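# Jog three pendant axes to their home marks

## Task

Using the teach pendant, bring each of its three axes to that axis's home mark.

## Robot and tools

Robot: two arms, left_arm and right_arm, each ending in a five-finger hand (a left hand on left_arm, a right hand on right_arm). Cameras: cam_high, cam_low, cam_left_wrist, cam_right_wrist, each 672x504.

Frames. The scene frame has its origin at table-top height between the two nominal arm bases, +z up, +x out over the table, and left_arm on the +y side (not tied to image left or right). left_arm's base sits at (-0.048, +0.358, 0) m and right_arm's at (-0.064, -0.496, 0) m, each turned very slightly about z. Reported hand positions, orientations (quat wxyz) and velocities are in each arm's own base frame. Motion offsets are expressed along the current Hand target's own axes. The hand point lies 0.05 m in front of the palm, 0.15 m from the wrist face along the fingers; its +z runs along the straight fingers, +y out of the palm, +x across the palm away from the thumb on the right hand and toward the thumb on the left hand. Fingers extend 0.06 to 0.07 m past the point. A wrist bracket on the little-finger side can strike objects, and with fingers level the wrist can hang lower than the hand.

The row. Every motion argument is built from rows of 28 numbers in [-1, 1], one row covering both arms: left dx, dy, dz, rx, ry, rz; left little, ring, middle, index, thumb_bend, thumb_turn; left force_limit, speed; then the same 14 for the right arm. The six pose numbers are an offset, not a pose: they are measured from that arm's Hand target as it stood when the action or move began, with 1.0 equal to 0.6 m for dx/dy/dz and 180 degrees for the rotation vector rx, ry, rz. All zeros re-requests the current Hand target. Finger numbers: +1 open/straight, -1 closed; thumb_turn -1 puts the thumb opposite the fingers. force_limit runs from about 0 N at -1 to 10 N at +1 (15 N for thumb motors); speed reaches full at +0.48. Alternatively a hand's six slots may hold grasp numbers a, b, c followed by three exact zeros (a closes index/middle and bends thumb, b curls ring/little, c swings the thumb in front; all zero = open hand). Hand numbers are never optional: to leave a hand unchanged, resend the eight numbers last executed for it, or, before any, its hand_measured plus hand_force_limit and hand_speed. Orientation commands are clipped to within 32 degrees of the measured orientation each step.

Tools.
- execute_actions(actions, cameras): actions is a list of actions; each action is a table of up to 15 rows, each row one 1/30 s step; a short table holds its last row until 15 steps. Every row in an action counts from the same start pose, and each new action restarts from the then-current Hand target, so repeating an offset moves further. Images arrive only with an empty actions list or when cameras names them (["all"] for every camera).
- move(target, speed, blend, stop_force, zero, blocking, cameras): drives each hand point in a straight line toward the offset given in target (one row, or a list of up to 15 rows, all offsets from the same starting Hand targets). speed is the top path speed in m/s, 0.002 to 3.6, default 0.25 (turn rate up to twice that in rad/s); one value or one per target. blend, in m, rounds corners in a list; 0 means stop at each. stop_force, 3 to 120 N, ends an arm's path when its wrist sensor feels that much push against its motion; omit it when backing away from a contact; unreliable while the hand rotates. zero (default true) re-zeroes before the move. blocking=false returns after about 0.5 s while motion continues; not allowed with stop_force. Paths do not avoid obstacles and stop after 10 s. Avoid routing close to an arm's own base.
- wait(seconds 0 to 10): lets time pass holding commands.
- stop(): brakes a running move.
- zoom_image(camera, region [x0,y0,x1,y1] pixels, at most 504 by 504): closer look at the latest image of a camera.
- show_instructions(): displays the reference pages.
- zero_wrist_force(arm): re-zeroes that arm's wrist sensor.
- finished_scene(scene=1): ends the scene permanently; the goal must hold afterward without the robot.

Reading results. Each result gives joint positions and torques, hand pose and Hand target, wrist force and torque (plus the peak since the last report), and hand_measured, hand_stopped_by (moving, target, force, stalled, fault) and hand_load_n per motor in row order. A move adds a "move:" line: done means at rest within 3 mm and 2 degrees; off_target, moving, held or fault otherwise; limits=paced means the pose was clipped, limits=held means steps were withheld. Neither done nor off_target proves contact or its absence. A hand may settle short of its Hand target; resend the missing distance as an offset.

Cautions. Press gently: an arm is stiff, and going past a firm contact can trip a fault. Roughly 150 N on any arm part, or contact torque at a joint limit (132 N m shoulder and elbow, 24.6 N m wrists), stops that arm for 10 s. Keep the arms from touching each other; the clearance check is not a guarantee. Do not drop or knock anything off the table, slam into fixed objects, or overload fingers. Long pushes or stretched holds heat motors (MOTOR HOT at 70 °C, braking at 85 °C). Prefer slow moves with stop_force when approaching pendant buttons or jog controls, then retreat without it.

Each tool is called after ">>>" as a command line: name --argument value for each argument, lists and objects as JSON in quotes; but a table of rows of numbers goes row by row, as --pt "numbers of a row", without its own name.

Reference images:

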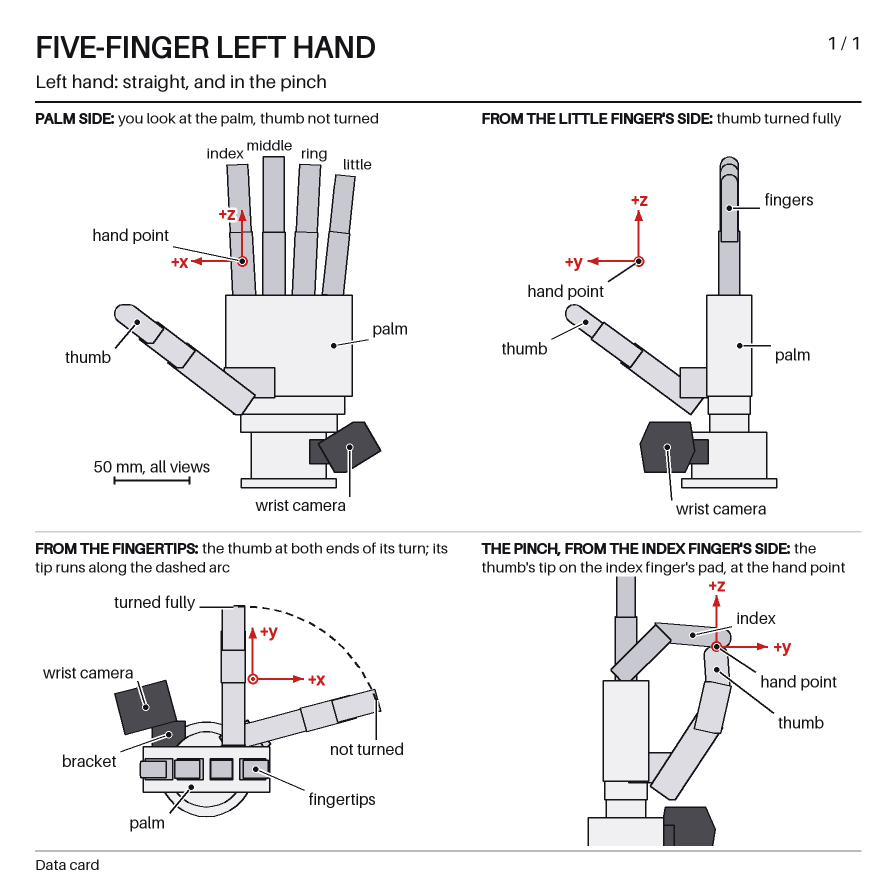

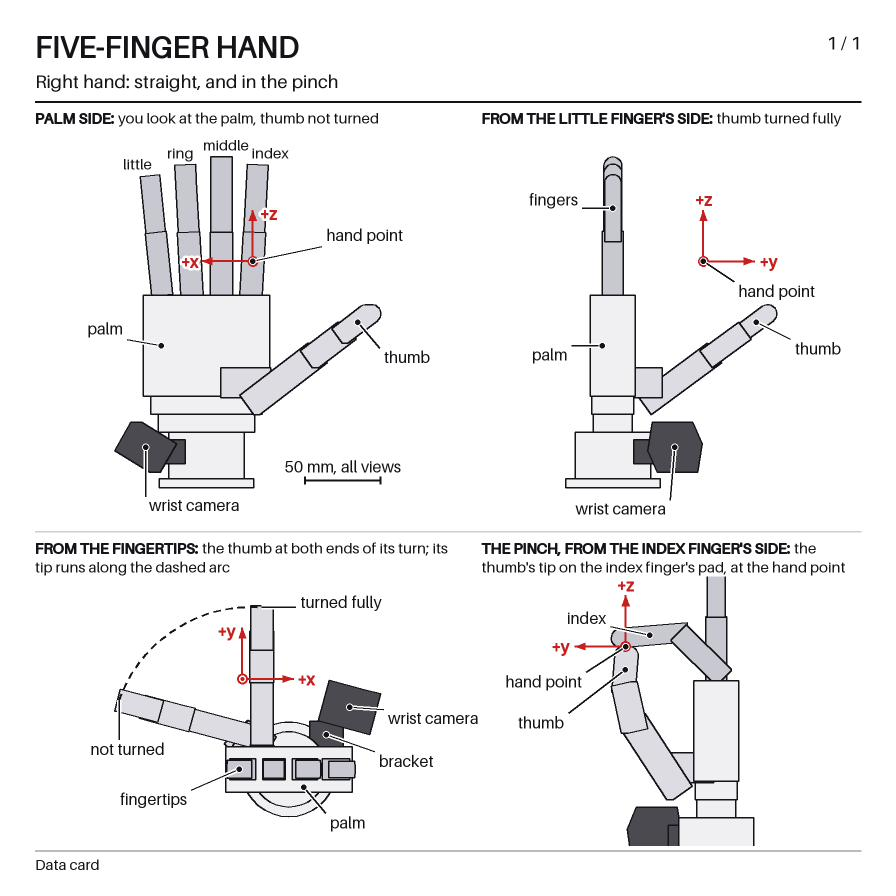

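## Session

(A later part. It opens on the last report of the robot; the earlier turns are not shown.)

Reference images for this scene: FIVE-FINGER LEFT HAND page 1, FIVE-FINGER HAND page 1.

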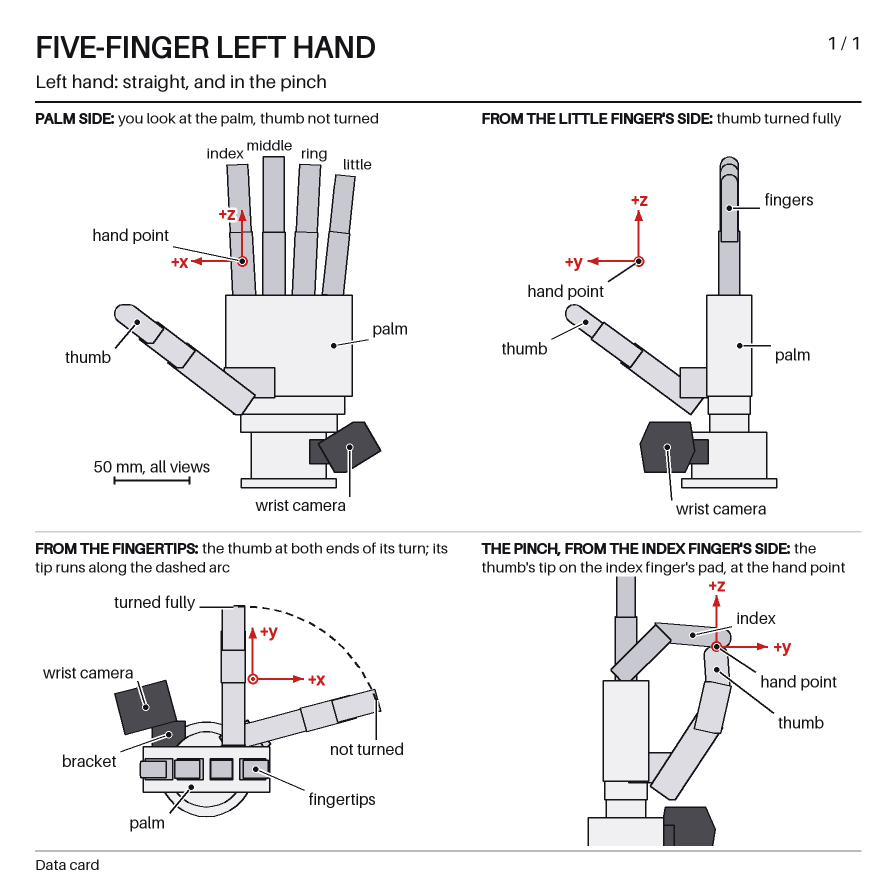

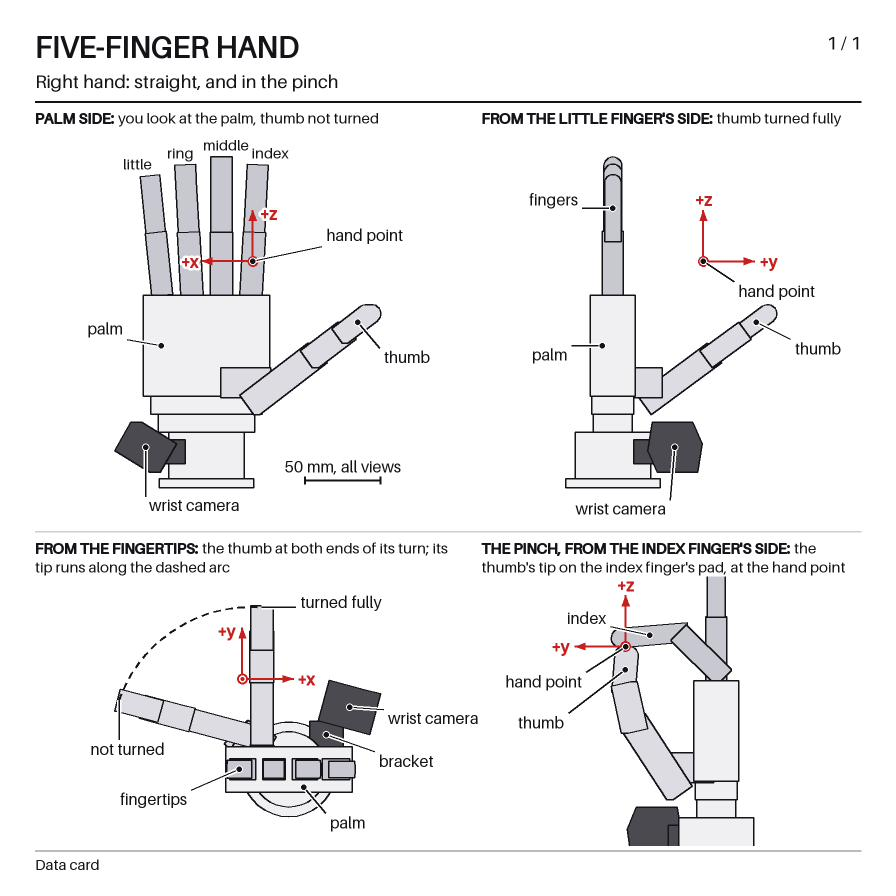

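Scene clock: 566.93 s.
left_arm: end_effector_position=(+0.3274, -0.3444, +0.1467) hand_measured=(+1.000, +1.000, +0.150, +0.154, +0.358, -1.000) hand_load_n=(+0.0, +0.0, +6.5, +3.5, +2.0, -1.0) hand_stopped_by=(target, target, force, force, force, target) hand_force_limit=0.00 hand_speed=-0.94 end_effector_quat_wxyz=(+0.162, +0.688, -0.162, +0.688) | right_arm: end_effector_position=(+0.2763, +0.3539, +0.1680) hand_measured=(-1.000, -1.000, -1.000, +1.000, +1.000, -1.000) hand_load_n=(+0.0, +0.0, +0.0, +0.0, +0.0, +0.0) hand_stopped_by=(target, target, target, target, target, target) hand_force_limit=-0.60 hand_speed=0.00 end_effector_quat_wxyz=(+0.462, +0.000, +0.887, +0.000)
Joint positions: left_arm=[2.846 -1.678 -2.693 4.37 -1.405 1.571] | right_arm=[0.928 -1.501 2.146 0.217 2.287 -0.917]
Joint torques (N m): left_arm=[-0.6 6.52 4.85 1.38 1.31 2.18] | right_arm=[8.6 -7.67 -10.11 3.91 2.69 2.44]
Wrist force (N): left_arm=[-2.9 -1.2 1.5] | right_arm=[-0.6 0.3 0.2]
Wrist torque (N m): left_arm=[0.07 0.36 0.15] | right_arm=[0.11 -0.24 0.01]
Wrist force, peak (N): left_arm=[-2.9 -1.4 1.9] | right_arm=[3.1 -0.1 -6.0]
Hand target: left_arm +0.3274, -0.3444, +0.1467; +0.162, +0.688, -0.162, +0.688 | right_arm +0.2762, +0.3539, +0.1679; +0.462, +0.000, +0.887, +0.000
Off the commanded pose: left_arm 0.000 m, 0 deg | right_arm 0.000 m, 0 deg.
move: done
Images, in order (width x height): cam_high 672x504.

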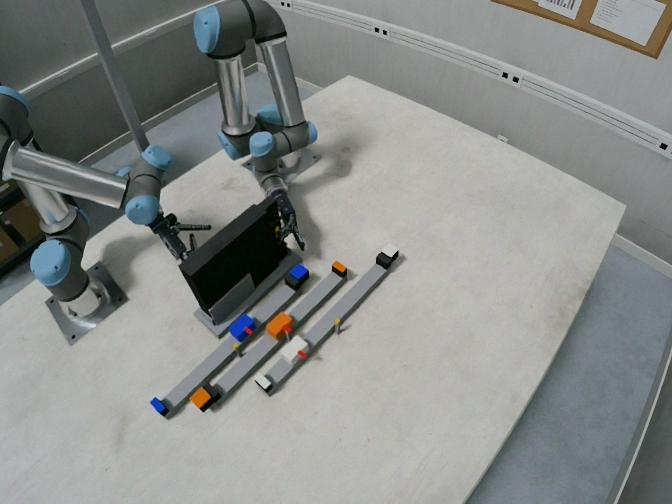

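>>> move --target '[0,0,0,0,0,0,1,1,-0.14,-0.14,-0.2,-1,0.0,-0.94,0.008,0.0745,-0.007,0,0,0,-1,-1,-1,1,1,-1,-0.6,0.0]' --speed 0.12

>>> move --target '[0,0,0,0,0,0,1,1,-0.14,-0.14,-0.2,-1,0.0,-0.94,-0.0287,0,0.041,0,0,0,-1,-1,-1,1,1,-1,-0.6,0.0]' --speed 0.015 --stop_force 8

>>> wait --seconds 6.3

>>> move --target '[0,0,0,0,0,0,1,1,-0.14,-0.14,-0.2,-1,0.0,-0.94,0.0115,0,-0.0164,0,0,0,-1,-1,-1,1,1,-1,-0.6,0.0]' --speed 0.1 --cameras '["cam_high"]'

>>> zoom_image --camera "cam_high" --region '[220, 310, 280, 360]'

Scene clock: 575.50 s.
left_arm: end_effector_position=(+0.3274, -0.3444, +0.1467) hand_measured=(+1.000, +1.000, +0.150, +0.154, +0.358, -1.000) hand_load_n=(+0.0, +0.0, +6.5, +3.5, +1.5, -1.0) hand_stopped_by=(target, target, force, force, force, target) hand_force_limit=0.00 hand_speed=-0.94 end_effector_quat_wxyz=(+0.162, +0.688, -0.162, +0.688) | right_arm: end_effector_position=(+0.2701, +0.3985, +0.1664) hand_measured=(-1.000, -1.000, -1.000, +1.000, +1.000, -1.000) hand_load_n=(+0.0, +0.0, +0.0, +0.0, -0.5, +0.0) hand_stopped_by=(target, target, target, target, target, target) hand_force_limit=-0.60 hand_speed=0.00 end_effector_quat_wxyz=(+0.462, +0.000, +0.887, +0.000)
Joint positions: left_arm=[2.846 -1.678 -2.693 4.37 -1.405 1.571] | right_arm=[1.032 -1.377 2.023 0.291 2.352 -0.806]
Joint torques (N m): left_arm=[0.99 6.83 4.7 1.32 1.4 2.28] | right_arm=[10.42 -11.9 -24.71 4.39 2.68 2.71]
Wrist force (N): left_arm=[-2.7 -1.1 1.7] | right_arm=[-0.4 0.5 0.6]
Wrist torque (N m): left_arm=[0.09 0.34 0.16] | right_arm=[0.11 -0.26 0.04]
Wrist force, peak (N): left_arm=[-3.0 -1.2 1.7] | right_arm=[-0.9 0.2 0.7]
Hand target: left_arm +0.3274, -0.3444, +0.1467; +0.162, +0.688, -0.162, +0.688 | right_arm +0.2701, +0.3986, +0.1664; +0.462, +0.000, +0.887, +0.000
Off the commanded pose: left_arm 0.000 m, 0 deg | right_arm 0.000 m, 0 deg.
move: done

Scene clock: 577.73 s.
left_arm: end_effector_position=(+0.3274, -0.3444, +0.1467) hand_measured=(+1.000, +1.000, +0.150, +0.154, +0.358, -1.000) hand_load_n=(+0.0, +0.0, +6.5, +3.5, +2.0, -1.0) hand_stopped_by=(target, target, force, force, force, target) hand_force_limit=0.00 hand_speed=-0.94 end_effector_quat_wxyz=(+0.162, +0.688, -0.162, +0.688) | right_arm: end_effector_position=(+0.2856, +0.3986, +0.1665) hand_measured=(-1.000, -1.000, -1.000, +1.000, +1.000, -1.000) hand_load_n=(+0.0, +0.0, +0.0, +0.0, +0.0, +0.0) hand_stopped_by=(target, target, target, target, target, target) hand_force_limit=-0.60 hand_speed=0.00 end_effector_quat_wxyz=(+0.462, +0.001, +0.887, +0.000)
Joint positions: left_arm=[2.846 -1.678 -2.693 4.37 -1.405 1.571] | right_arm=[0.99 -1.379 2.017 0.267 2.327 -0.852]
Joint torques (N m): left_arm=[0.41 6.49 5.47 1.38 1.45 2.28] | right_arm=[7.55 -19.01 -11.79 3.3 3.23 2.35]
Wrist force (N): left_arm=[-2.8 -1.4 2.0] | right_arm=[3.3 0.5 -5.5]
Wrist torque (N m): left_arm=[0.06 0.37 0.16] | right_arm=[0.49 -0.09 0.29]
Wrist force, peak (N): left_arm=[-2.7 -1.5 3.1] | right_arm=[5.6 0.2 -13.3]
Hand target: left_arm +0.3274, -0.3444, +0.1467; +0.162, +0.688, -0.162, +0.688 | right_arm +0.2856, +0.3986, +0.1664; +0.462, +0.001, +0.887, +0.000 (not the last commanded pose)
Off the commanded pose: left_arm 0.000 m, 0 deg | right_arm 0.014 m, 0 deg.
move: contact (right_arm)

Scene clock: 584.03 s.
left_arm: end_effector_position=(+0.3274, -0.3444, +0.1467) hand_measured=(+1.000, +1.000, +0.150, +0.154, +0.358, -1.000) hand_load_n=(+0.0, +0.0, +6.5, +3.5, +1.5, -1.0) hand_stopped_by=(target, target, force, force, force, target) hand_force_limit=0.00 hand_speed=-0.94 end_effector_quat_wxyz=(+0.162, +0.688, -0.162, +0.688) | right_arm: end_effector_position=(+0.2856, +0.3986, +0.1664) hand_measured=(-1.000, -1.000, -1.000, +1.000, +1.000, -1.000) hand_load_n=(+0.0, +0.0, +0.0, +0.0, -0.5, -0.5) hand_stopped_by=(target, target, target, target, target, target) hand_force_limit=-0.60 hand_speed=0.00 end_effector_quat_wxyz=(+0.462, +0.001, +0.887, +0.000)
Joint positions: left_arm=[2.846 -1.678 -2.693 4.37 -1.405 1.571] | right_arm=[0.99 -1.379 2.017 0.267 2.327 -0.852]
Joint torques (N m): left_arm=[-0.3 6.96 6.41 1.12 1.65 2.27] | right_arm=[6.62 -15.13 -10.45 3.18 3.11 2.48]
Wrist force (N): left_arm=[-2.5 -1.4 2.1] | right_arm=[2.8 -0.1 -5.2]
Wrist torque (N m): left_arm=[0.06 0.33 0.18] | right_arm=[0.37 -0.04 0.25]
Wrist force, peak (N): left_arm=[-3.1 -1.3 2.3] | right_arm=[3.2 0.2 -5.9]
Hand target: left_arm +0.3274, -0.3444, +0.1467; +0.162, +0.688, -0.162, +0.688 | right_arm +0.2856, +0.3986, +0.1664; +0.462, +0.001, +0.887, +0.000 (not the last commanded pose)
Off the commanded pose: left_arm 0.000 m, 0 deg | right_arm 0.014 m, 0 deg.
wait: 6.30 s; at rest by 0.17 s

Scene clock: 584.97 s.
left_arm: end_effector_position=(+0.3274, -0.3444, +0.1467) hand_measured=(+1.000, +1.000, +0.150, +0.154, +0.358, -1.000) hand_load_n=(+0.0, +0.0, +6.5, +3.0, +2.0, -1.0) hand_stopped_by=(target, target, force, force, force, target) hand_force_limit=0.00 hand_speed=-0.94 end_effector_quat_wxyz=(+0.162, +0.688, -0.162, +0.688) | right_arm: end_effector_position=(+0.2737, +0.3986, +0.1664) hand_measured=(-1.000, -1.000, -1.000, +1.000, +1.000, -1.000) hand_load_n=(+0.0, +0.0, +0.0, +0.0, +0.0, +0.0) hand_stopped_by=(target, target, target, target, target, target) hand_force_limit=-0.60 hand_speed=0.00 end_effector_quat_wxyz=(+0.462, +0.000, +0.887, +0.000)
Joint positions: left_arm=[2.846 -1.678 -2.693 4.37 -1.405 1.571] | right_arm=[1.022 -1.377 2.022 0.285 2.346 -0.817]
Joint torques (N m): left_arm=[0.06 7.39 4.53 1.09 1.58 2.32] | right_arm=[9.62 -12.41 -9.29 4.2 2.4 2.44]
Wrist force (N): left_arm=[-2.9 -1.2 2.3] | right_arm=[-0.4 -0.2 0.4]
Wrist torque (N m): left_arm=[0.09 0.37 0.16] | right_arm=[0.02 -0.25 0.02]
Wrist force, peak (N): left_arm=[-2.9 -1.3 2.4] | right_arm=[3.1 -0.2 -5.5]
Hand target: left_arm +0.3274, -0.3444, +0.1467; +0.162, +0.688, -0.162, +0.688 | right_arm +0.2736, +0.3986, +0.1664; +0.462, +0.001, +0.887, +0.000
Off the commanded pose: left_arm 0.000 m, 0 deg | right_arm 0.000 m, 0 deg.
move: done
Images, in order (width x height): cam_high 672x504.

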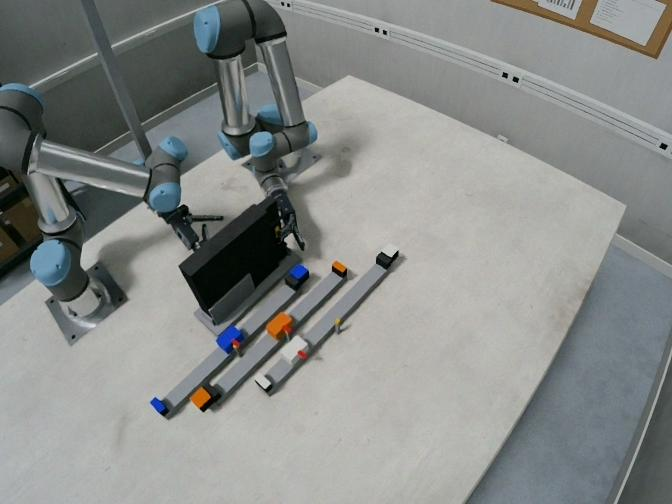

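Scaled by 8.400.

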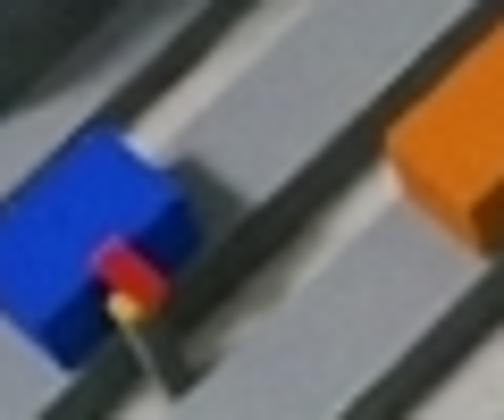

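>>> zoom_image --camera "cam_high" --region '[224, 330, 250, 360]'

>>> wait --seconds 0.0 --cameras '["cam_low"]'

>>> zoom_image --camera "cam_low" --region '[180, 246, 220, 276]'

Scaled by 16.800.

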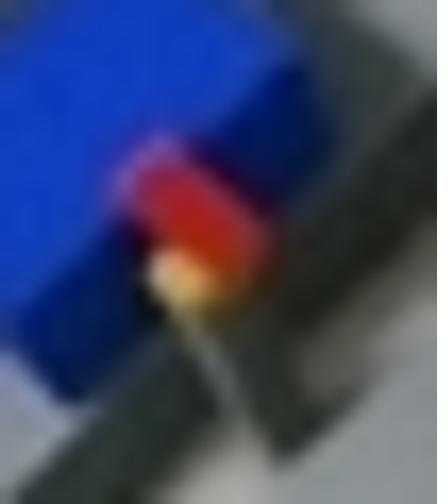

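Scene clock: 586.77 s.
left_arm: end_effector_position=(+0.3274, -0.3444, +0.1467) hand_measured=(+1.000, +1.000, +0.150, +0.154, +0.358, -1.000) hand_load_n=(+0.0, +0.0, +7.0, +3.0, +2.0, -1.0) hand_stopped_by=(target, target, force, force, force, target) hand_force_limit=0.00 hand_speed=-0.94 end_effector_quat_wxyz=(+0.162, +0.688, -0.162, +0.688) | right_arm: end_effector_position=(+0.2736, +0.3986, +0.1664) hand_measured=(-1.000, -1.000, -1.000, +1.000, +1.000, -1.000) hand_load_n=(+0.0, +0.5, +0.0, +0.0, +0.0, -0.5) hand_stopped_by=(target, target, target, target, target, target) hand_force_limit=-0.60 hand_speed=0.00 end_effector_quat_wxyz=(+0.462, +0.000, +0.887, +0.000)
Joint positions: left_arm=[2.846 -1.678 -2.693 4.37 -1.405 1.571] | right_arm=[1.022 -1.377 2.022 0.286 2.346 -0.817]
Joint torques (N m): left_arm=[0.67 7.24 5.09 1.18 1.68 2.2] | right_arm=[9.06 -12.18 -9.07 4.11 2.55 2.54]
Wrist force (N): left_arm=[-2.7 -1.4 2.3] | right_arm=[-0.7 -0.2 0.3]
Wrist torque (N m): left_arm=[0.05 0.35 0.17] | right_arm=[0.02 -0.21 0.00]
Wrist force, peak (N): left_arm=[-3.1 -1.2 2.4] | right_arm=[-0.6 0.4 1.0]
Hand target: left_arm +0.3274, -0.3444, +0.1467; +0.162, +0.688, -0.162, +0.688 | right_arm +0.2736, +0.3986, +0.1664; +0.462, +0.001, +0.887, +0.000
Off the commanded pose: left_arm 0.000 m, 0 deg | right_arm 0.000 m, 0 deg.
Images, in order (width x height): cam_low 672x504.

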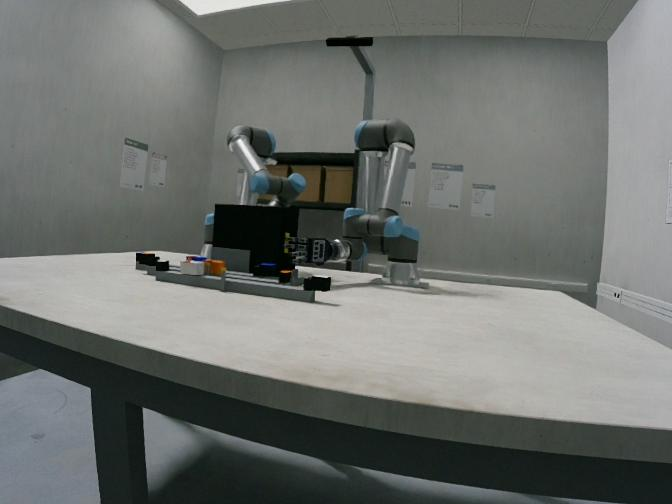

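Scaled by 12.600.

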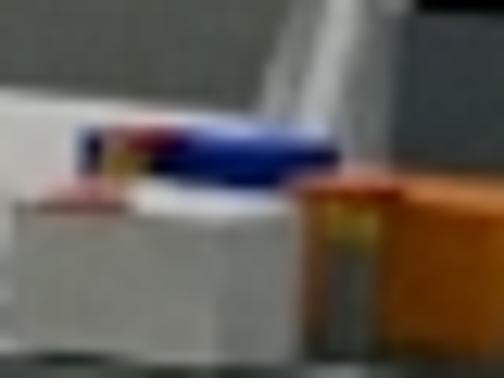

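>>> move --pt "0 0 0 0 0 0 1 1 -0.14 -0.14 -0.2 -1 0.0 -0.94 -0.0107 0 0.0153 0 0 0 -1 -1 -1 1 1 -1 -0.6 0.0" --pt "0 0 0 0 0 0 1 1 -0.14 -0.14 -0.2 -1 0.0 -0.94 0.0019 0 -0.0027 0 0 0 -1 -1 -1 1 1 -1 -0.6 0.0" --speed '[0.03, 0.1]' --cameras '["cam_high", "cam_low"]'

>>> zoom_image --camera "cam_high" --region '[224, 330, 250, 360]'

>>> zoom_image --camera "cam_low" --region '[180, 246, 220, 276]'

Scene clock: 596.33 s.
left_arm: end_effector_position=(+0.3274, -0.3444, +0.1467) hand_measured=(+1.000, +1.000, +0.150, +0.154, +0.358, -1.000) hand_load_n=(+0.0, +0.0, +6.5, +3.5, +2.0, -1.0) hand_stopped_by=(target, target, force, force, force, target) hand_force_limit=0.00 hand_speed=-0.94 end_effector_quat_wxyz=(+0.162, +0.688, -0.162, +0.688) | right_arm: end_effector_position=(+0.2717, +0.3986, +0.1664) hand_measured=(-1.000, -1.000, -1.000, +1.000, +1.000, -1.000) hand_load_n=(+0.0, +0.0, +0.0, +0.0, +0.0, +0.0) hand_stopped_by=(target, target, target, target, target, target) hand_force_limit=-0.60 hand_speed=0.00 end_effector_quat_wxyz=(+0.462, +0.000, +0.887, +0.000)
Joint positions: left_arm=[2.846 -1.678 -2.693 4.37 -1.405 1.571] | right_arm=[1.027 -1.377 2.022 0.289 2.349 -0.811]
Joint torques (N m): left_arm=[-0.5 6.72 5.23 0.92 1.68 2.3] | right_arm=[9.87 -12.72 -9.03 4.52 2.52 2.4]
Wrist force (N): left_arm=[-2.7 -1.0 2.2] | right_arm=[-0.5 0.3 0.8]
Wrist torque (N m): left_arm=[0.12 0.34 0.16] | right_arm=[0.06 -0.26 0.03]
Wrist force, peak (N): left_arm=[-3.0 -1.0 2.6] | right_arm=[-1.1 0.1 1.0]
Hand target: left_arm +0.3274, -0.3444, +0.1467; +0.162, +0.688, -0.162, +0.688 | right_arm +0.2716, +0.3986, +0.1664; +0.462, +0.001, +0.887, +0.000
Off the commanded pose: left_arm 0.000 m, 0 deg | right_arm 0.000 m, 0 deg.
move: done
Images, in order (width x height): cam_high 672x504, cam_low 672x504.

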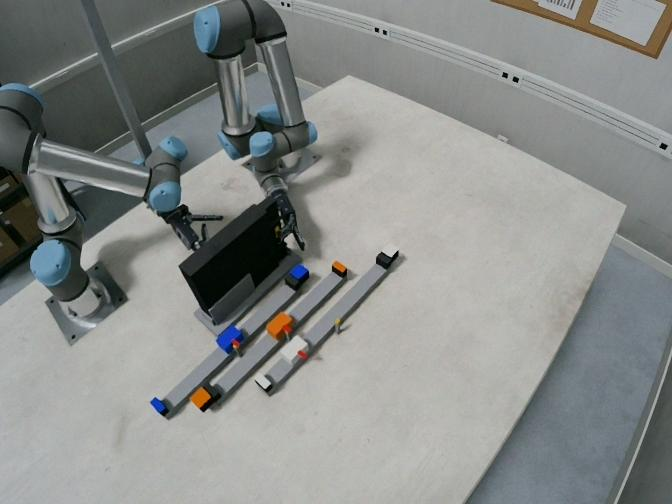

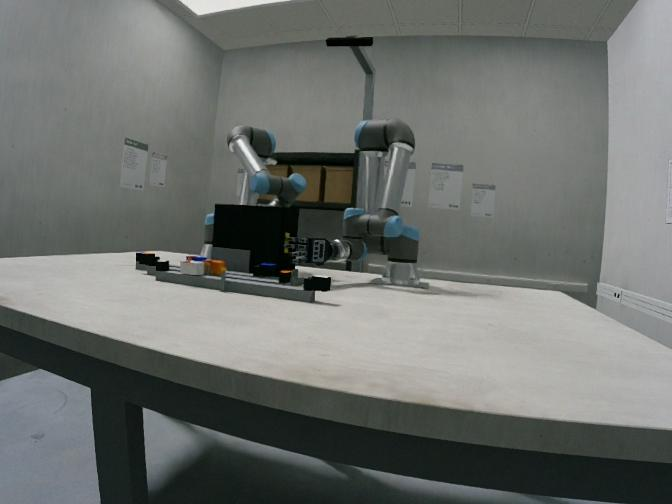

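Scaled by 16.800.

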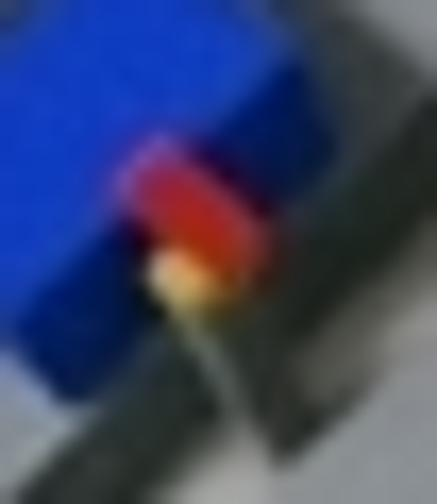

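Scaled by 12.600.

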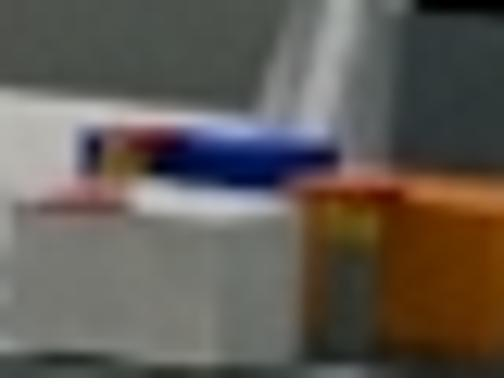

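>>> move --pt "0 0 0 0 0 0 1 1 -0.14 -0.14 -0.2 -1 0.0 -0.94 -0.0142 0 0.0203 0 0 0 -1 -1 -1 1 1 -1 -0.6 0.0" --pt "0 0 0 0 0 0 1 1 -0.14 -0.14 -0.2 -1 0.0 -0.94 0 0 0 0 0 0 -1 -1 -1 1 1 -1 -0.6 0.0" --speed '[0.03, 0.1]' --cameras '["cam_high"]'

>>> zoom_image --camera "cam_high" --region '[224, 330, 250, 360]'

Scene clock: 602.77 s.
left_arm: end_effector_position=(+0.3274, -0.3444, +0.1467) hand_measured=(+1.000, +1.000, +0.150, +0.154, +0.358, -1.000) hand_load_n=(+0.0, +0.0, +6.5, +3.5, +2.0, -1.0) hand_stopped_by=(target, target, force, force, force, target) hand_force_limit=0.00 hand_speed=-0.94 end_effector_quat_wxyz=(+0.162, +0.688, -0.162, +0.688) | right_arm: end_effector_position=(+0.2717, +0.3986, +0.1664) hand_measured=(-1.000, -1.000, -1.000, +1.000, +1.000, -1.000) hand_load_n=(+0.0, +0.0, +0.0, +0.0, +0.0, -0.5) hand_stopped_by=(target, target, target, target, target, target) hand_force_limit=-0.60 hand_speed=0.00 end_effector_quat_wxyz=(+0.462, +0.000, +0.887, +0.000)
Joint positions: left_arm=[2.846 -1.678 -2.693 4.37 -1.405 1.571] | right_arm=[1.027 -1.377 2.022 0.289 2.349 -0.811]
Joint torques (N m): left_arm=[-0.84 6.66 5.33 0.95 1.87 2.17] | right_arm=[9.83 -11.86 -9.57 4.32 2.51 2.65]
Wrist force (N): left_arm=[-2.4 -1.3 2.3] | right_arm=[-0.5 -0.1 0.9]
Wrist torque (N m): left_arm=[0.07 0.32 0.18] | right_arm=[0.00 -0.26 0.02]
Wrist force, peak (N): left_arm=[-3.0 -1.2 2.5] | right_arm=[4.1 0.1 -10.1]
Hand target: left_arm +0.3274, -0.3444, +0.1467; +0.162, +0.688, -0.162, +0.688 | right_arm +0.2716, +0.3986, +0.1664; +0.462, +0.001, +0.887, +0.000
Off the commanded pose: left_arm 0.000 m, 0 deg | right_arm 0.000 m, 0 deg.
move: done
Images, in order (width x height): cam_high 672x504.

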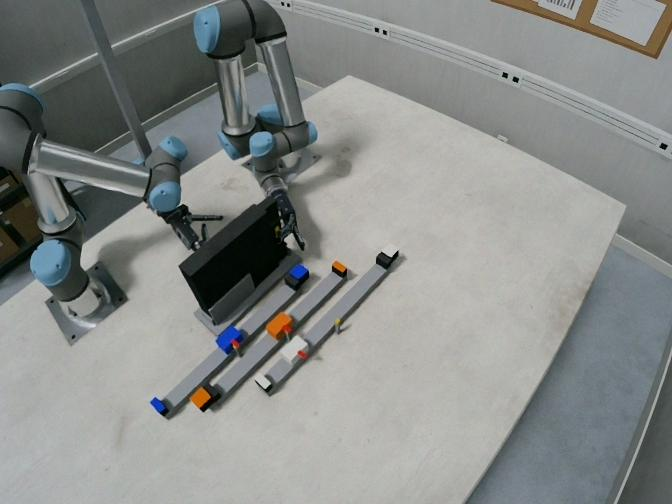

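Scaled by 16.800.

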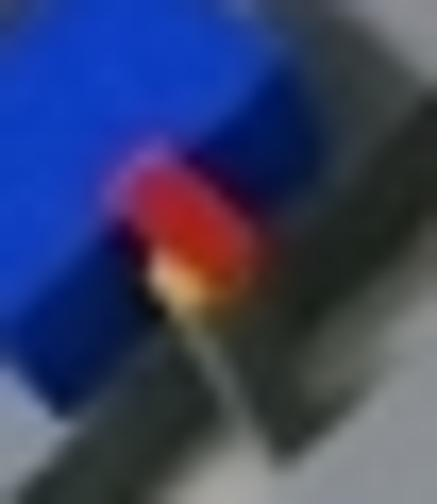

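>>> move --pt "0 0 0 0 0 0 1 1 -0.14 -0.14 -0.2 -1 0.0 -0.94 -0.0142 0 0.0203 0 0 0 -1 -1 -1 1 1 -1 -0.6 0.0" --pt "0 0 0 0 0 0 1 1 -0.14 -0.14 -0.2 -1 0.0 -0.94 -0.006 0 0.0086 0 0 0 -1 -1 -1 1 1 -1 -0.6 0.0" --pt "0 0 0 0 0 0 1 1 -0.14 -0.14 -0.2 -1 0.0 -0.94 -0.0142 0 0.0203 0 0 0 -1 -1 -1 1 1 -1 -0.6 0.0" --pt "0 0 0 0 0 0 1 1 -0.14 -0.14 -0.2 -1 0.0 -0.94 0 0 0 0 0 0 -1 -1 -1 1 1 -1 -0.6 0.0" --speed '[0.03, 0.1, 0.03, 0.1]' --cameras '["cam_high", "cam_low"]'

>>> zoom_image --camera "cam_high" --region '[224, 330, 250, 360]'

>>> zoom_image --camera "cam_low" --region '[180, 246, 220, 276]'

Scene clock: 608.67 s.
left_arm: end_effector_position=(+0.3274, -0.3444, +0.1467) hand_measured=(+1.000, +1.000, +0.150, +0.154, +0.358, -1.000) hand_load_n=(+0.0, +0.0, +6.5, +3.0, +2.0, -1.0) hand_stopped_by=(target, target, force, force, force, target) hand_force_limit=0.00 hand_speed=-0.94 end_effector_quat_wxyz=(+0.162, +0.688, -0.162, +0.688) | right_arm: end_effector_position=(+0.2717, +0.3986, +0.1664) hand_measured=(-1.000, -1.000, -1.000, +1.000, +1.000, -1.000) hand_load_n=(+0.0, +0.0, +0.0, +0.0, -0.5, +0.0) hand_stopped_by=(target, target, target, target, target, target) hand_force_limit=-0.60 hand_speed=0.00 end_effector_quat_wxyz=(+0.462, +0.000, +0.887, +0.000)
Joint positions: left_arm=[2.846 -1.678 -2.693 4.37 -1.405 1.571] | right_arm=[1.027 -1.377 2.022 0.289 2.349 -0.811]
Joint torques (N m): left_arm=[-1.62 8.35 6.43 0.64 1.78 2.29] | right_arm=[9.85 -13.28 -10.17 3.84 2.33 2.4]
Wrist force (N): left_arm=[-2.6 -1.2 2.2] | right_arm=[-0.6 0.3 0.7]
Wrist torque (N m): left_arm=[0.09 0.34 0.16] | right_arm=[0.06 -0.25 0.02]
Wrist force, peak (N): left_arm=[-3.0 -1.2 2.4] | right_arm=[4.1 0.2 -10.5]
Hand target: left_arm +0.3274, -0.3444, +0.1467; +0.162, +0.688, -0.162, +0.688 | right_arm +0.2716, +0.3986, +0.1664; +0.462, +0.001, +0.887, +0.000
Off the commanded pose: left_arm 0.000 m, 0 deg | right_arm 0.000 m, 0 deg.
move: done
Images, in order (width x height): cam_high 672x504, cam_low 672x504.

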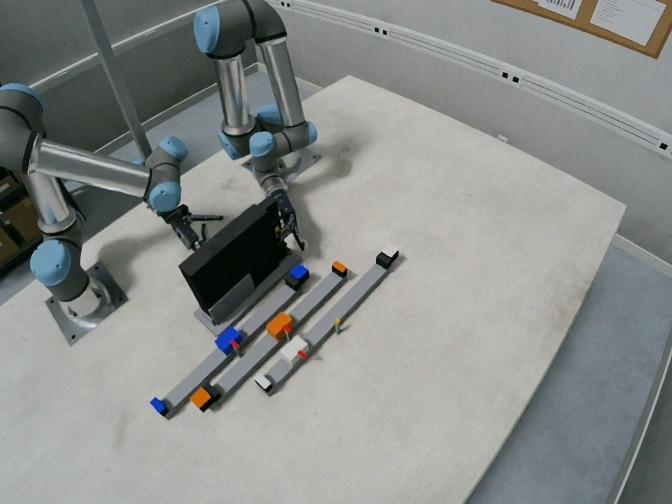

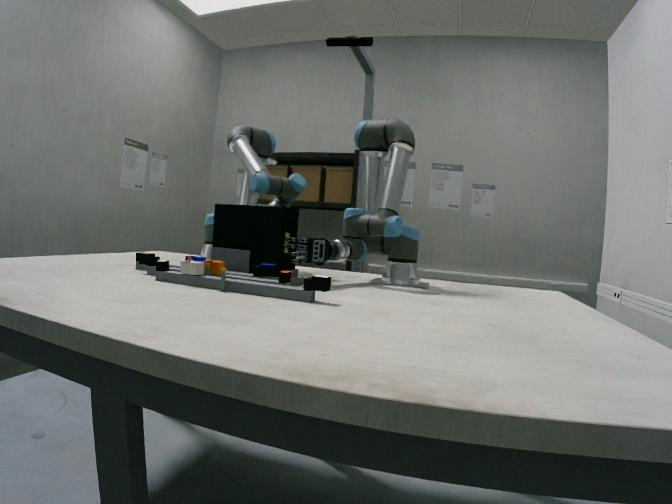

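Scaled by 16.800.

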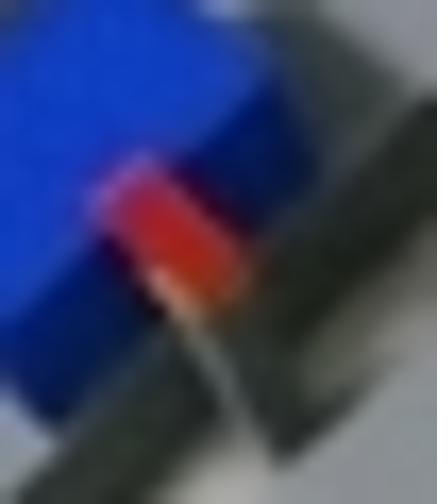

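Scaled by 12.600.

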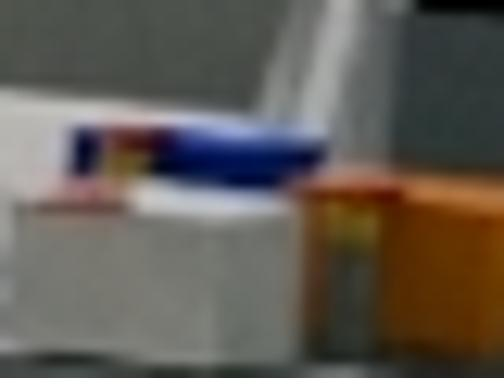

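>>> move --target '[0,0,0,0,0,0,1,1,-0.14,-0.14,-0.2,-1,0.0,-0.94,0.0617,-0.0827,0.0409,0,0,0,-1,-1,-1,1,1,-1,-0.6,0.0]' --speed 0.12

>>> move --target '[0,0,0,0,0,0,1,1,-0.14,-0.14,-0.2,-1,0.0,-0.94,-0.0287,0,0.041,0,0,0,-1,-1,-1,1,1,-1,-0.6,0.0]' --speed 0.015 --stop_force 8

>>> move --target '[0,0,0,0,0,0,1,1,-0.14,-0.14,-0.2,-1,0.0,-0.94,0.0172,0,-0.0246,0,0,0,-1,-1,-1,1,1,-1,-0.6,0.0]' --speed 0.1 --cameras '["cam_left_wrist", "cam_right_wrist"]'

Scene clock: 635.50 s.
left_arm: end_effector_position=(+0.3274, -0.3444, +0.1467) hand_measured=(+1.000, +1.000, +0.150, +0.154, +0.358, -1.000) hand_load_n=(+0.0, +0.0, +7.0, +3.5, +2.0, -1.0) hand_stopped_by=(target, target, force, force, force, target) hand_force_limit=0.00 hand_speed=-0.94 end_effector_quat_wxyz=(+0.162, +0.688, -0.162, +0.688) | right_arm: end_effector_position=(+0.2705, +0.3491, +0.1220) hand_measured=(-1.000, -1.000, -1.000, +1.000, +1.000, -1.000) hand_load_n=(+0.5, -0.5, +0.0, +0.0, +0.0, +0.0) hand_stopped_by=(target, target, target, target, target, target) hand_force_limit=-0.60 hand_speed=0.00 end_effector_quat_wxyz=(+0.462, +0.001, +0.887, +0.000)
Joint positions: left_arm=[2.846 -1.678 -2.693 4.37 -1.405 1.571] | right_arm=[0.935 -1.427 2.217 0.077 2.292 -0.909]
Joint torques (N m): left_arm=[-2.74 8.45 5.27 0.76 1.7 2.23] | right_arm=[-11.34 -30.12 -8.89 -1.77 -0.25 -1.99]
Wrist force (N): left_arm=[-2.5 -1.3 2.2] | right_arm=[-0.9 0.3 0.4]
Wrist torque (N m): left_arm=[0.07 0.32 0.18] | right_arm=[0.11 -0.21 0.10]
Wrist force, peak (N): left_arm=[-2.8 -1.2 2.7] | right_arm=[-0.8 0.2 0.9]
Hand target: left_arm +0.3274, -0.3444, +0.1467; +0.162, +0.688, -0.162, +0.688 | right_arm +0.2705, +0.3490, +0.1220; +0.462, +0.001, +0.887, +0.000
Off the commanded pose: left_arm 0.000 m, 0 deg | right_arm 0.000 m, 0 deg.
move: done

Scene clock: 637.93 s.
left_arm: end_effector_position=(+0.3274, -0.3444, +0.1467) hand_measured=(+1.000, +1.000, +0.150, +0.154, +0.358, -1.000) hand_load_n=(+0.0, +0.0, +6.5, +3.5, +2.0, -1.0) hand_stopped_by=(target, target, force, force, force, target) hand_force_limit=0.00 hand_speed=-0.94 end_effector_quat_wxyz=(+0.162, +0.688, -0.162, +0.688) | right_arm: end_effector_position=(+0.2886, +0.3490, +0.1220) hand_measured=(-1.000, -1.000, -1.000, +1.000, +1.000, -1.000) hand_load_n=(+0.5, +0.0, +0.0, -0.5, +0.0, +0.0) hand_stopped_by=(target, target, target, target, target, target) hand_force_limit=-0.60 hand_speed=0.00 end_effector_quat_wxyz=(+0.462, +0.001, +0.887, +0.000)
Joint positions: left_arm=[2.846 -1.678 -2.693 4.37 -1.405 1.571] | right_arm=[0.881 -1.429 2.21 0.051 2.256 -0.963]
Joint torques (N m): left_arm=[-2.06 8.38 5.54 0.63 1.83 2.16] | right_arm=[6.88 -23.77 -10 2.57 3.08 2.44]
Wrist force (N): left_arm=[-2.6 -1.3 2.2] | right_arm=[3.3 0.5 -7.4]
Wrist torque (N m): left_arm=[0.07 0.33 0.17] | right_arm=[0.58 -0.08 0.29]
Wrist force, peak (N): left_arm=[-3.0 -1.3 2.3] | right_arm=[5.8 0.1 -16.4]
Hand target: left_arm +0.3274, -0.3444, +0.1467; +0.162, +0.688, -0.162, +0.688 | right_arm +0.2886, +0.3490, +0.1220; +0.462, +0.001, +0.887, +0.000 (not the last commanded pose)
Off the commanded pose: left_arm 0.000 m, 0 deg | right_arm 0.012 m, 0 deg.
move: contact (right_arm)

Scene clock: 638.93 s.
left_arm: end_effector_position=(+0.3274, -0.3444, +0.1467) hand_measured=(+1.000, +1.000, +0.150, +0.154, +0.358, -1.000) hand_load_n=(+0.0, +0.0, +7.0, +3.5, +2.0, -1.0) hand_stopped_by=(target, target, force, force, force, target) hand_force_limit=0.00 hand_speed=-0.94 end_effector_quat_wxyz=(+0.162, +0.688, -0.162, +0.688) | right_arm: end_effector_position=(+0.2707, +0.3490, +0.1220) hand_measured=(-1.000, -1.000, -1.000, +1.000, +1.000, -1.000) hand_load_n=(+0.0, +0.0, +0.0, +0.0, +0.0, +0.0) hand_stopped_by=(target, target, target, target, target, target) hand_force_limit=-0.60 hand_speed=0.00 end_effector_quat_wxyz=(+0.462, +0.000, +0.887, +0.000)
Joint positions: left_arm=[2.846 -1.678 -2.693 4.37 -1.405 1.571] | right_arm=[0.934 -1.427 2.217 0.076 2.291 -0.91]
Joint torques (N m): left_arm=[-2.65 8.48 4.49 0.38 1.87 2.22] | right_arm=[7.84 -9.91 -7.74 4.01 2.47 2.26]
Wrist force (N): left_arm=[-2.7 -1.2 2.2] | right_arm=[-0.9 0.2 0.2]
Wrist torque (N m): left_arm=[0.08 0.35 0.17] | right_arm=[0.10 -0.21 -0.01]
Wrist force, peak (N): left_arm=[-3.0 -1.4 2.3] | right_arm=[3.2 0.3 -7.4]
Hand target: left_arm +0.3274, -0.3444, +0.1467; +0.162, +0.688, -0.162, +0.688 | right_arm +0.2706, +0.3490, +0.1220; +0.462, +0.001, +0.887, +0.000
Off the commanded pose: left_arm 0.000 m, 0 deg | right_arm 0.000 m, 0 deg.
move: done
camera_calibration:
cam_left_wrist: T_world_to_cam=[[0.436831, 0.851497, 0.290053, 0.109632], [-0.566036, 0.0095877, 0.824325, 0.0688972], [0.699129, -0.524271, 0.486167, -0.367882], [0, 0, 0, 1]] pos_world=[0.248305, -0.286881, 0.0902592]
cam_right_wrist: T_world_to_cam=[[-0.140536, 0.967658, -0.209494, -0.273195], [0.051532, 0.218456, 0.974485, -0.213842], [0.988734, 0.126155, -0.0805664, -0.18243], [0, 0, 0, 1]] pos_world=[0.153001, 0.334089, 0.136455]
Images, in order (width x height): cam_left_wrist 672x504, cam_right_wrist 672x504.

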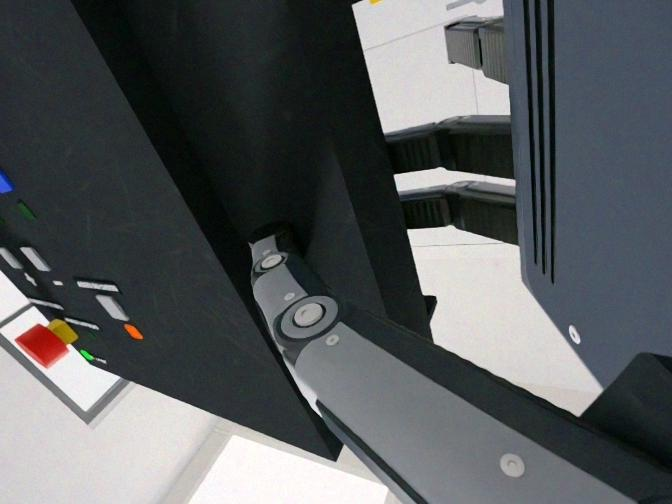

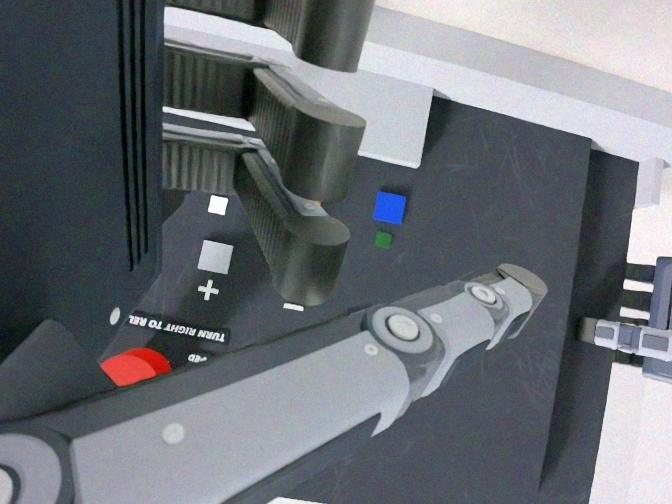

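>>> move --target '[0,0,0,0,0,0,1,1,-0.14,-0.14,-0.2,-1,0.0,-0.94,-0.0632,0.0083,-0.0434,0,0,0,-1,-1,-1,1,1,-1,-0.6,0.0]' --speed 0.12

>>> move --target '[0,0,0,0,0,0,1,1,-0.14,-0.14,-0.2,-1,0.0,-0.94,-0.0287,0,0.041,0,0,0,-1,-1,-1,1,1,-1,-0.6,0.0]' --speed 0.015 --stop_force 8

>>> wait --seconds 0.3 --cameras '["cam_high"]'

>>> zoom_image --camera "cam_high" --region '[280, 310, 350, 370]'

Scene clock: 643.90 s.
left_arm: end_effector_position=(+0.3274, -0.3444, +0.1467) hand_measured=(+1.000, +1.000, +0.150, +0.154, +0.358, -1.000) hand_load_n=(+0.0, +0.0, +7.0, +3.5, +2.0, -0.5) hand_stopped_by=(target, target, force, force, force, target) hand_force_limit=0.00 hand_speed=-0.94 end_effector_quat_wxyz=(+0.162, +0.688, -0.162, +0.688) | right_arm: end_effector_position=(+0.2709, +0.3540, +0.1679) hand_measured=(-1.000, -1.000, -1.000, +1.000, +1.000, -1.000) hand_load_n=(+0.0, +0.0, +0.0, +0.0, +0.0, +0.0) hand_stopped_by=(target, target, target, target, target, target) hand_force_limit=-0.60 hand_speed=0.00 end_effector_quat_wxyz=(+0.462, +0.001, +0.887, +0.000)
Joint positions: left_arm=[2.846 -1.678 -2.693 4.37 -1.405 1.571] | right_arm=[0.945 -1.5 2.148 0.226 2.298 -0.9]
Joint torques (N m): left_arm=[-1.85 8.57 5.25 0.39 1.94 2.15] | right_arm=[9.74 -29.29 -22.61 4.01 2.52 2.62]
Wrist force (N): left_arm=[-3.0 -1.2 2.2] | right_arm=[-0.4 0.0 0.3]
Wrist torque (N m): left_arm=[0.08 0.40 0.14] | right_arm=[0.06 -0.26 0.01]
Wrist force, peak (N): left_arm=[-3.0 -1.2 2.2] | right_arm=[-1.3 0.0 0.5]
Hand target: left_arm +0.3274, -0.3444, +0.1467; +0.162, +0.688, -0.162, +0.688 | right_arm +0.2709, +0.3540, +0.1680; +0.462, +0.001, +0.887, +0.000
Off the commanded pose: left_arm 0.000 m, 0 deg | right_arm 0.000 m, 0 deg.
move: done

Scene clock: 646.30 s.
left_arm: end_effector_position=(+0.3274, -0.3444, +0.1467) hand_measured=(+1.000, +1.000, +0.150, +0.154, +0.358, -1.000) hand_load_n=(+0.0, +0.0, +6.5, +3.5, +2.0, -1.0) hand_stopped_by=(target, target, force, force, force, target) hand_force_limit=0.00 hand_speed=-0.94 end_effector_quat_wxyz=(+0.162, +0.688, -0.162, +0.688) | right_arm: end_effector_position=(+0.2883, +0.3540, +0.1681) hand_measured=(-1.000, -1.000, -1.000, +1.000, +1.000, -1.000) hand_load_n=(+0.0, +0.0, +0.0, +0.0, +0.0, -0.5) hand_stopped_by=(target, target, target, target, target, target) hand_force_limit=-0.60 hand_speed=0.00 end_effector_quat_wxyz=(+0.462, +0.001, +0.887, +0.000)
Joint positions: left_arm=[2.846 -1.678 -2.693 4.37 -1.405 1.571] | right_arm=[0.893 -1.501 2.14 0.201 2.264 -0.951]
Joint torques (N m): left_arm=[-1.92 8.53 5.84 0.49 1.78 2.32] | right_arm=[7.23 -15.96 -12.08 2.68 3.17 2.45]
Wrist force (N): left_arm=[-2.7 -1.3 2.2] | right_arm=[3.5 -0.1 -7.3]
Wrist torque (N m): left_arm=[0.07 0.35 0.16] | right_arm=[0.49 -0.02 0.29]
Wrist force, peak (N): left_arm=[-2.9 -1.2 2.5] | right_arm=[6.5 0.1 -16.1]
Hand target: left_arm +0.3274, -0.3444, +0.1467; +0.162, +0.688, -0.162, +0.688 | right_arm +0.2883, +0.3540, +0.1680; +0.462, +0.001, +0.887, +0.000 (not the last commanded pose)
Off the commanded pose: left_arm 0.000 m, 0 deg | right_arm 0.013 m, 0 deg.
move: contact (right_arm)

Scene clock: 646.60 s.
left_arm: end_effector_position=(+0.3274, -0.3444, +0.1467) hand_measured=(+1.000, +1.000, +0.150, +0.154, +0.358, -1.000) hand_load_n=(+0.0, +0.0, +6.5, +3.5, +2.0, -1.0) hand_stopped_by=(target, target, force, force, force, target) hand_force_limit=0.00 hand_speed=-0.94 end_effector_quat_wxyz=(+0.162, +0.688, -0.162, +0.688) | right_arm: end_effector_position=(+0.2883, +0.3540, +0.1681) hand_measured=(-1.000, -1.000, -1.000, +1.000, +1.000, -1.000) hand_load_n=(+0.5, +0.0, +0.0, +0.0, +0.0, -0.5) hand_stopped_by=(target, target, target, target, target, target) hand_force_limit=-0.60 hand_speed=0.00 end_effector_quat_wxyz=(+0.462, +0.001, +0.887, +0.000)
Joint positions: left_arm=[2.846 -1.678 -2.693 4.37 -1.405 1.571] | right_arm=[0.893 -1.501 2.14 0.201 2.264 -0.951]
Joint torques (N m): left_arm=[-1.71 9.27 5.73 0.48 1.94 2.13] | right_arm=[7.19 -16.43 -11.76 2.49 3.09 2.46]
Wrist force (N): left_arm=[-2.8 -1.4 2.4] | right_arm=[4.0 0.3 -7.0]
Wrist torque (N m): left_arm=[0.04 0.35 0.16] | right_arm=[0.53 -0.09 0.32]
Wrist force, peak (N): left_arm=[-2.8 -1.4 2.4] | right_arm=[3.9 0.6 -7.6]
Hand target: left_arm +0.3274, -0.3444, +0.1467; +0.162, +0.688, -0.162, +0.688 | right_arm +0.2883, +0.3540, +0.1680; +0.462, +0.001, +0.887, +0.000 (not the last commanded pose)
Off the commanded pose: left_arm 0.000 m, 0 deg | right_arm 0.013 m, 0 deg.
wait: 0.30 s; at rest by 0.17 s
Images, in order (width x height): cam_high 672x504.

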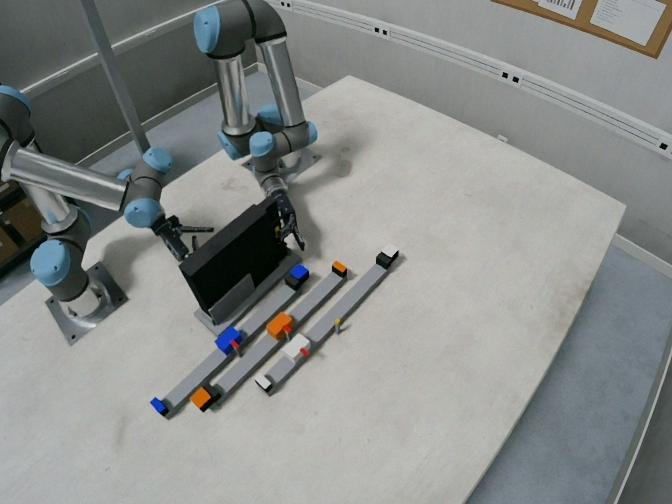

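Scaled by 7.200.

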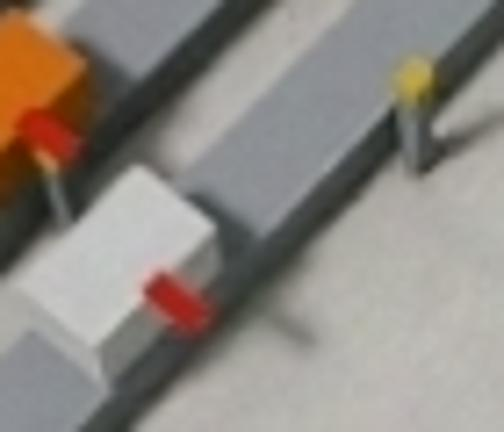

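>>> wait --seconds 10 --cameras '["cam_high"]'

>>> zoom_image --camera "cam_high" --region '[280, 310, 350, 370]'

Scene clock: 658.67 s.
left_arm: end_effector_position=(+0.3274, -0.3444, +0.1467) hand_measured=(+1.000, +1.000, +0.150, +0.154, +0.358, -1.000) hand_load_n=(+0.0, +0.0, +6.5, +3.5, +2.0, -1.0) hand_stopped_by=(target, target, force, force, force, target) hand_force_limit=0.00 hand_speed=-0.94 end_effector_quat_wxyz=(+0.162, +0.688, -0.162, +0.688) | right_arm: end_effector_position=(+0.2883, +0.3540, +0.1680) hand_measured=(-1.000, -1.000, -1.000, +1.000, +1.000, -1.000) hand_load_n=(+0.0, +0.0, +0.0, +0.0, +0.0, +0.0) hand_stopped_by=(target, target, target, target, target, target) hand_force_limit=-0.60 hand_speed=0.00 end_effector_quat_wxyz=(+0.462, +0.001, +0.887, +0.000)
Joint positions: left_arm=[2.846 -1.678 -2.693 4.37 -1.405 1.571] | right_arm=[0.893 -1.501 2.14 0.201 2.264 -0.951]
Joint torques (N m): left_arm=[-2.1 9.14 5.32 0.26 1.57 2.26] | right_arm=[6.4 -11.61 -12.21 2.52 3.16 2.42]
Wrist force (N): left_arm=[-2.9 -1.1 2.2] | right_arm=[3.8 0.1 -7.3]
Wrist torque (N m): left_arm=[0.10 0.37 0.15] | right_arm=[0.52 -0.05 0.31]
Wrist force, peak (N): left_arm=[-3.0 -1.3 2.6] | right_arm=[4.1 0.2 -7.9]
Hand target: left_arm +0.3274, -0.3444, +0.1467; +0.162, +0.688, -0.162, +0.688 | right_arm +0.2883, +0.3540, +0.1680; +0.462, +0.001, +0.887, +0.000 (not the last commanded pose)
Off the commanded pose: left_arm 0.000 m, 0 deg | right_arm 0.013 m, 0 deg.
wait: 10.00 s; at rest from the start
Images, in order (width x height): cam_high 672x504.

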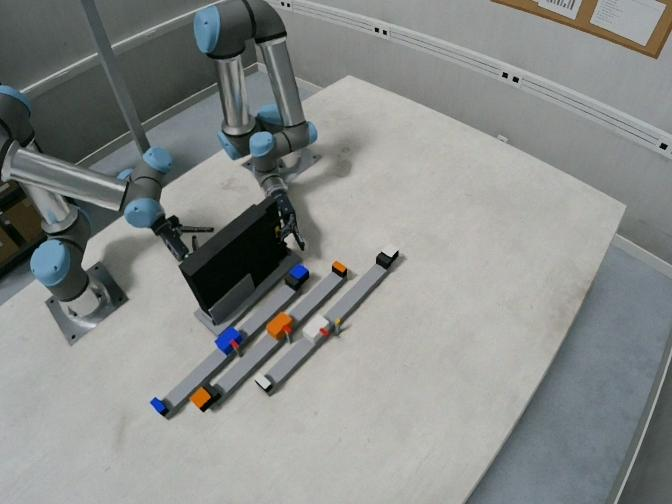

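Scaled by 7.200.

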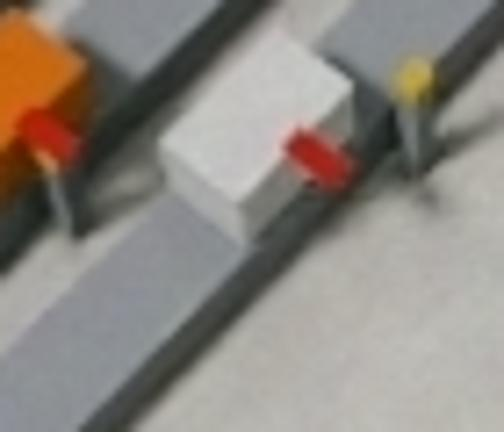

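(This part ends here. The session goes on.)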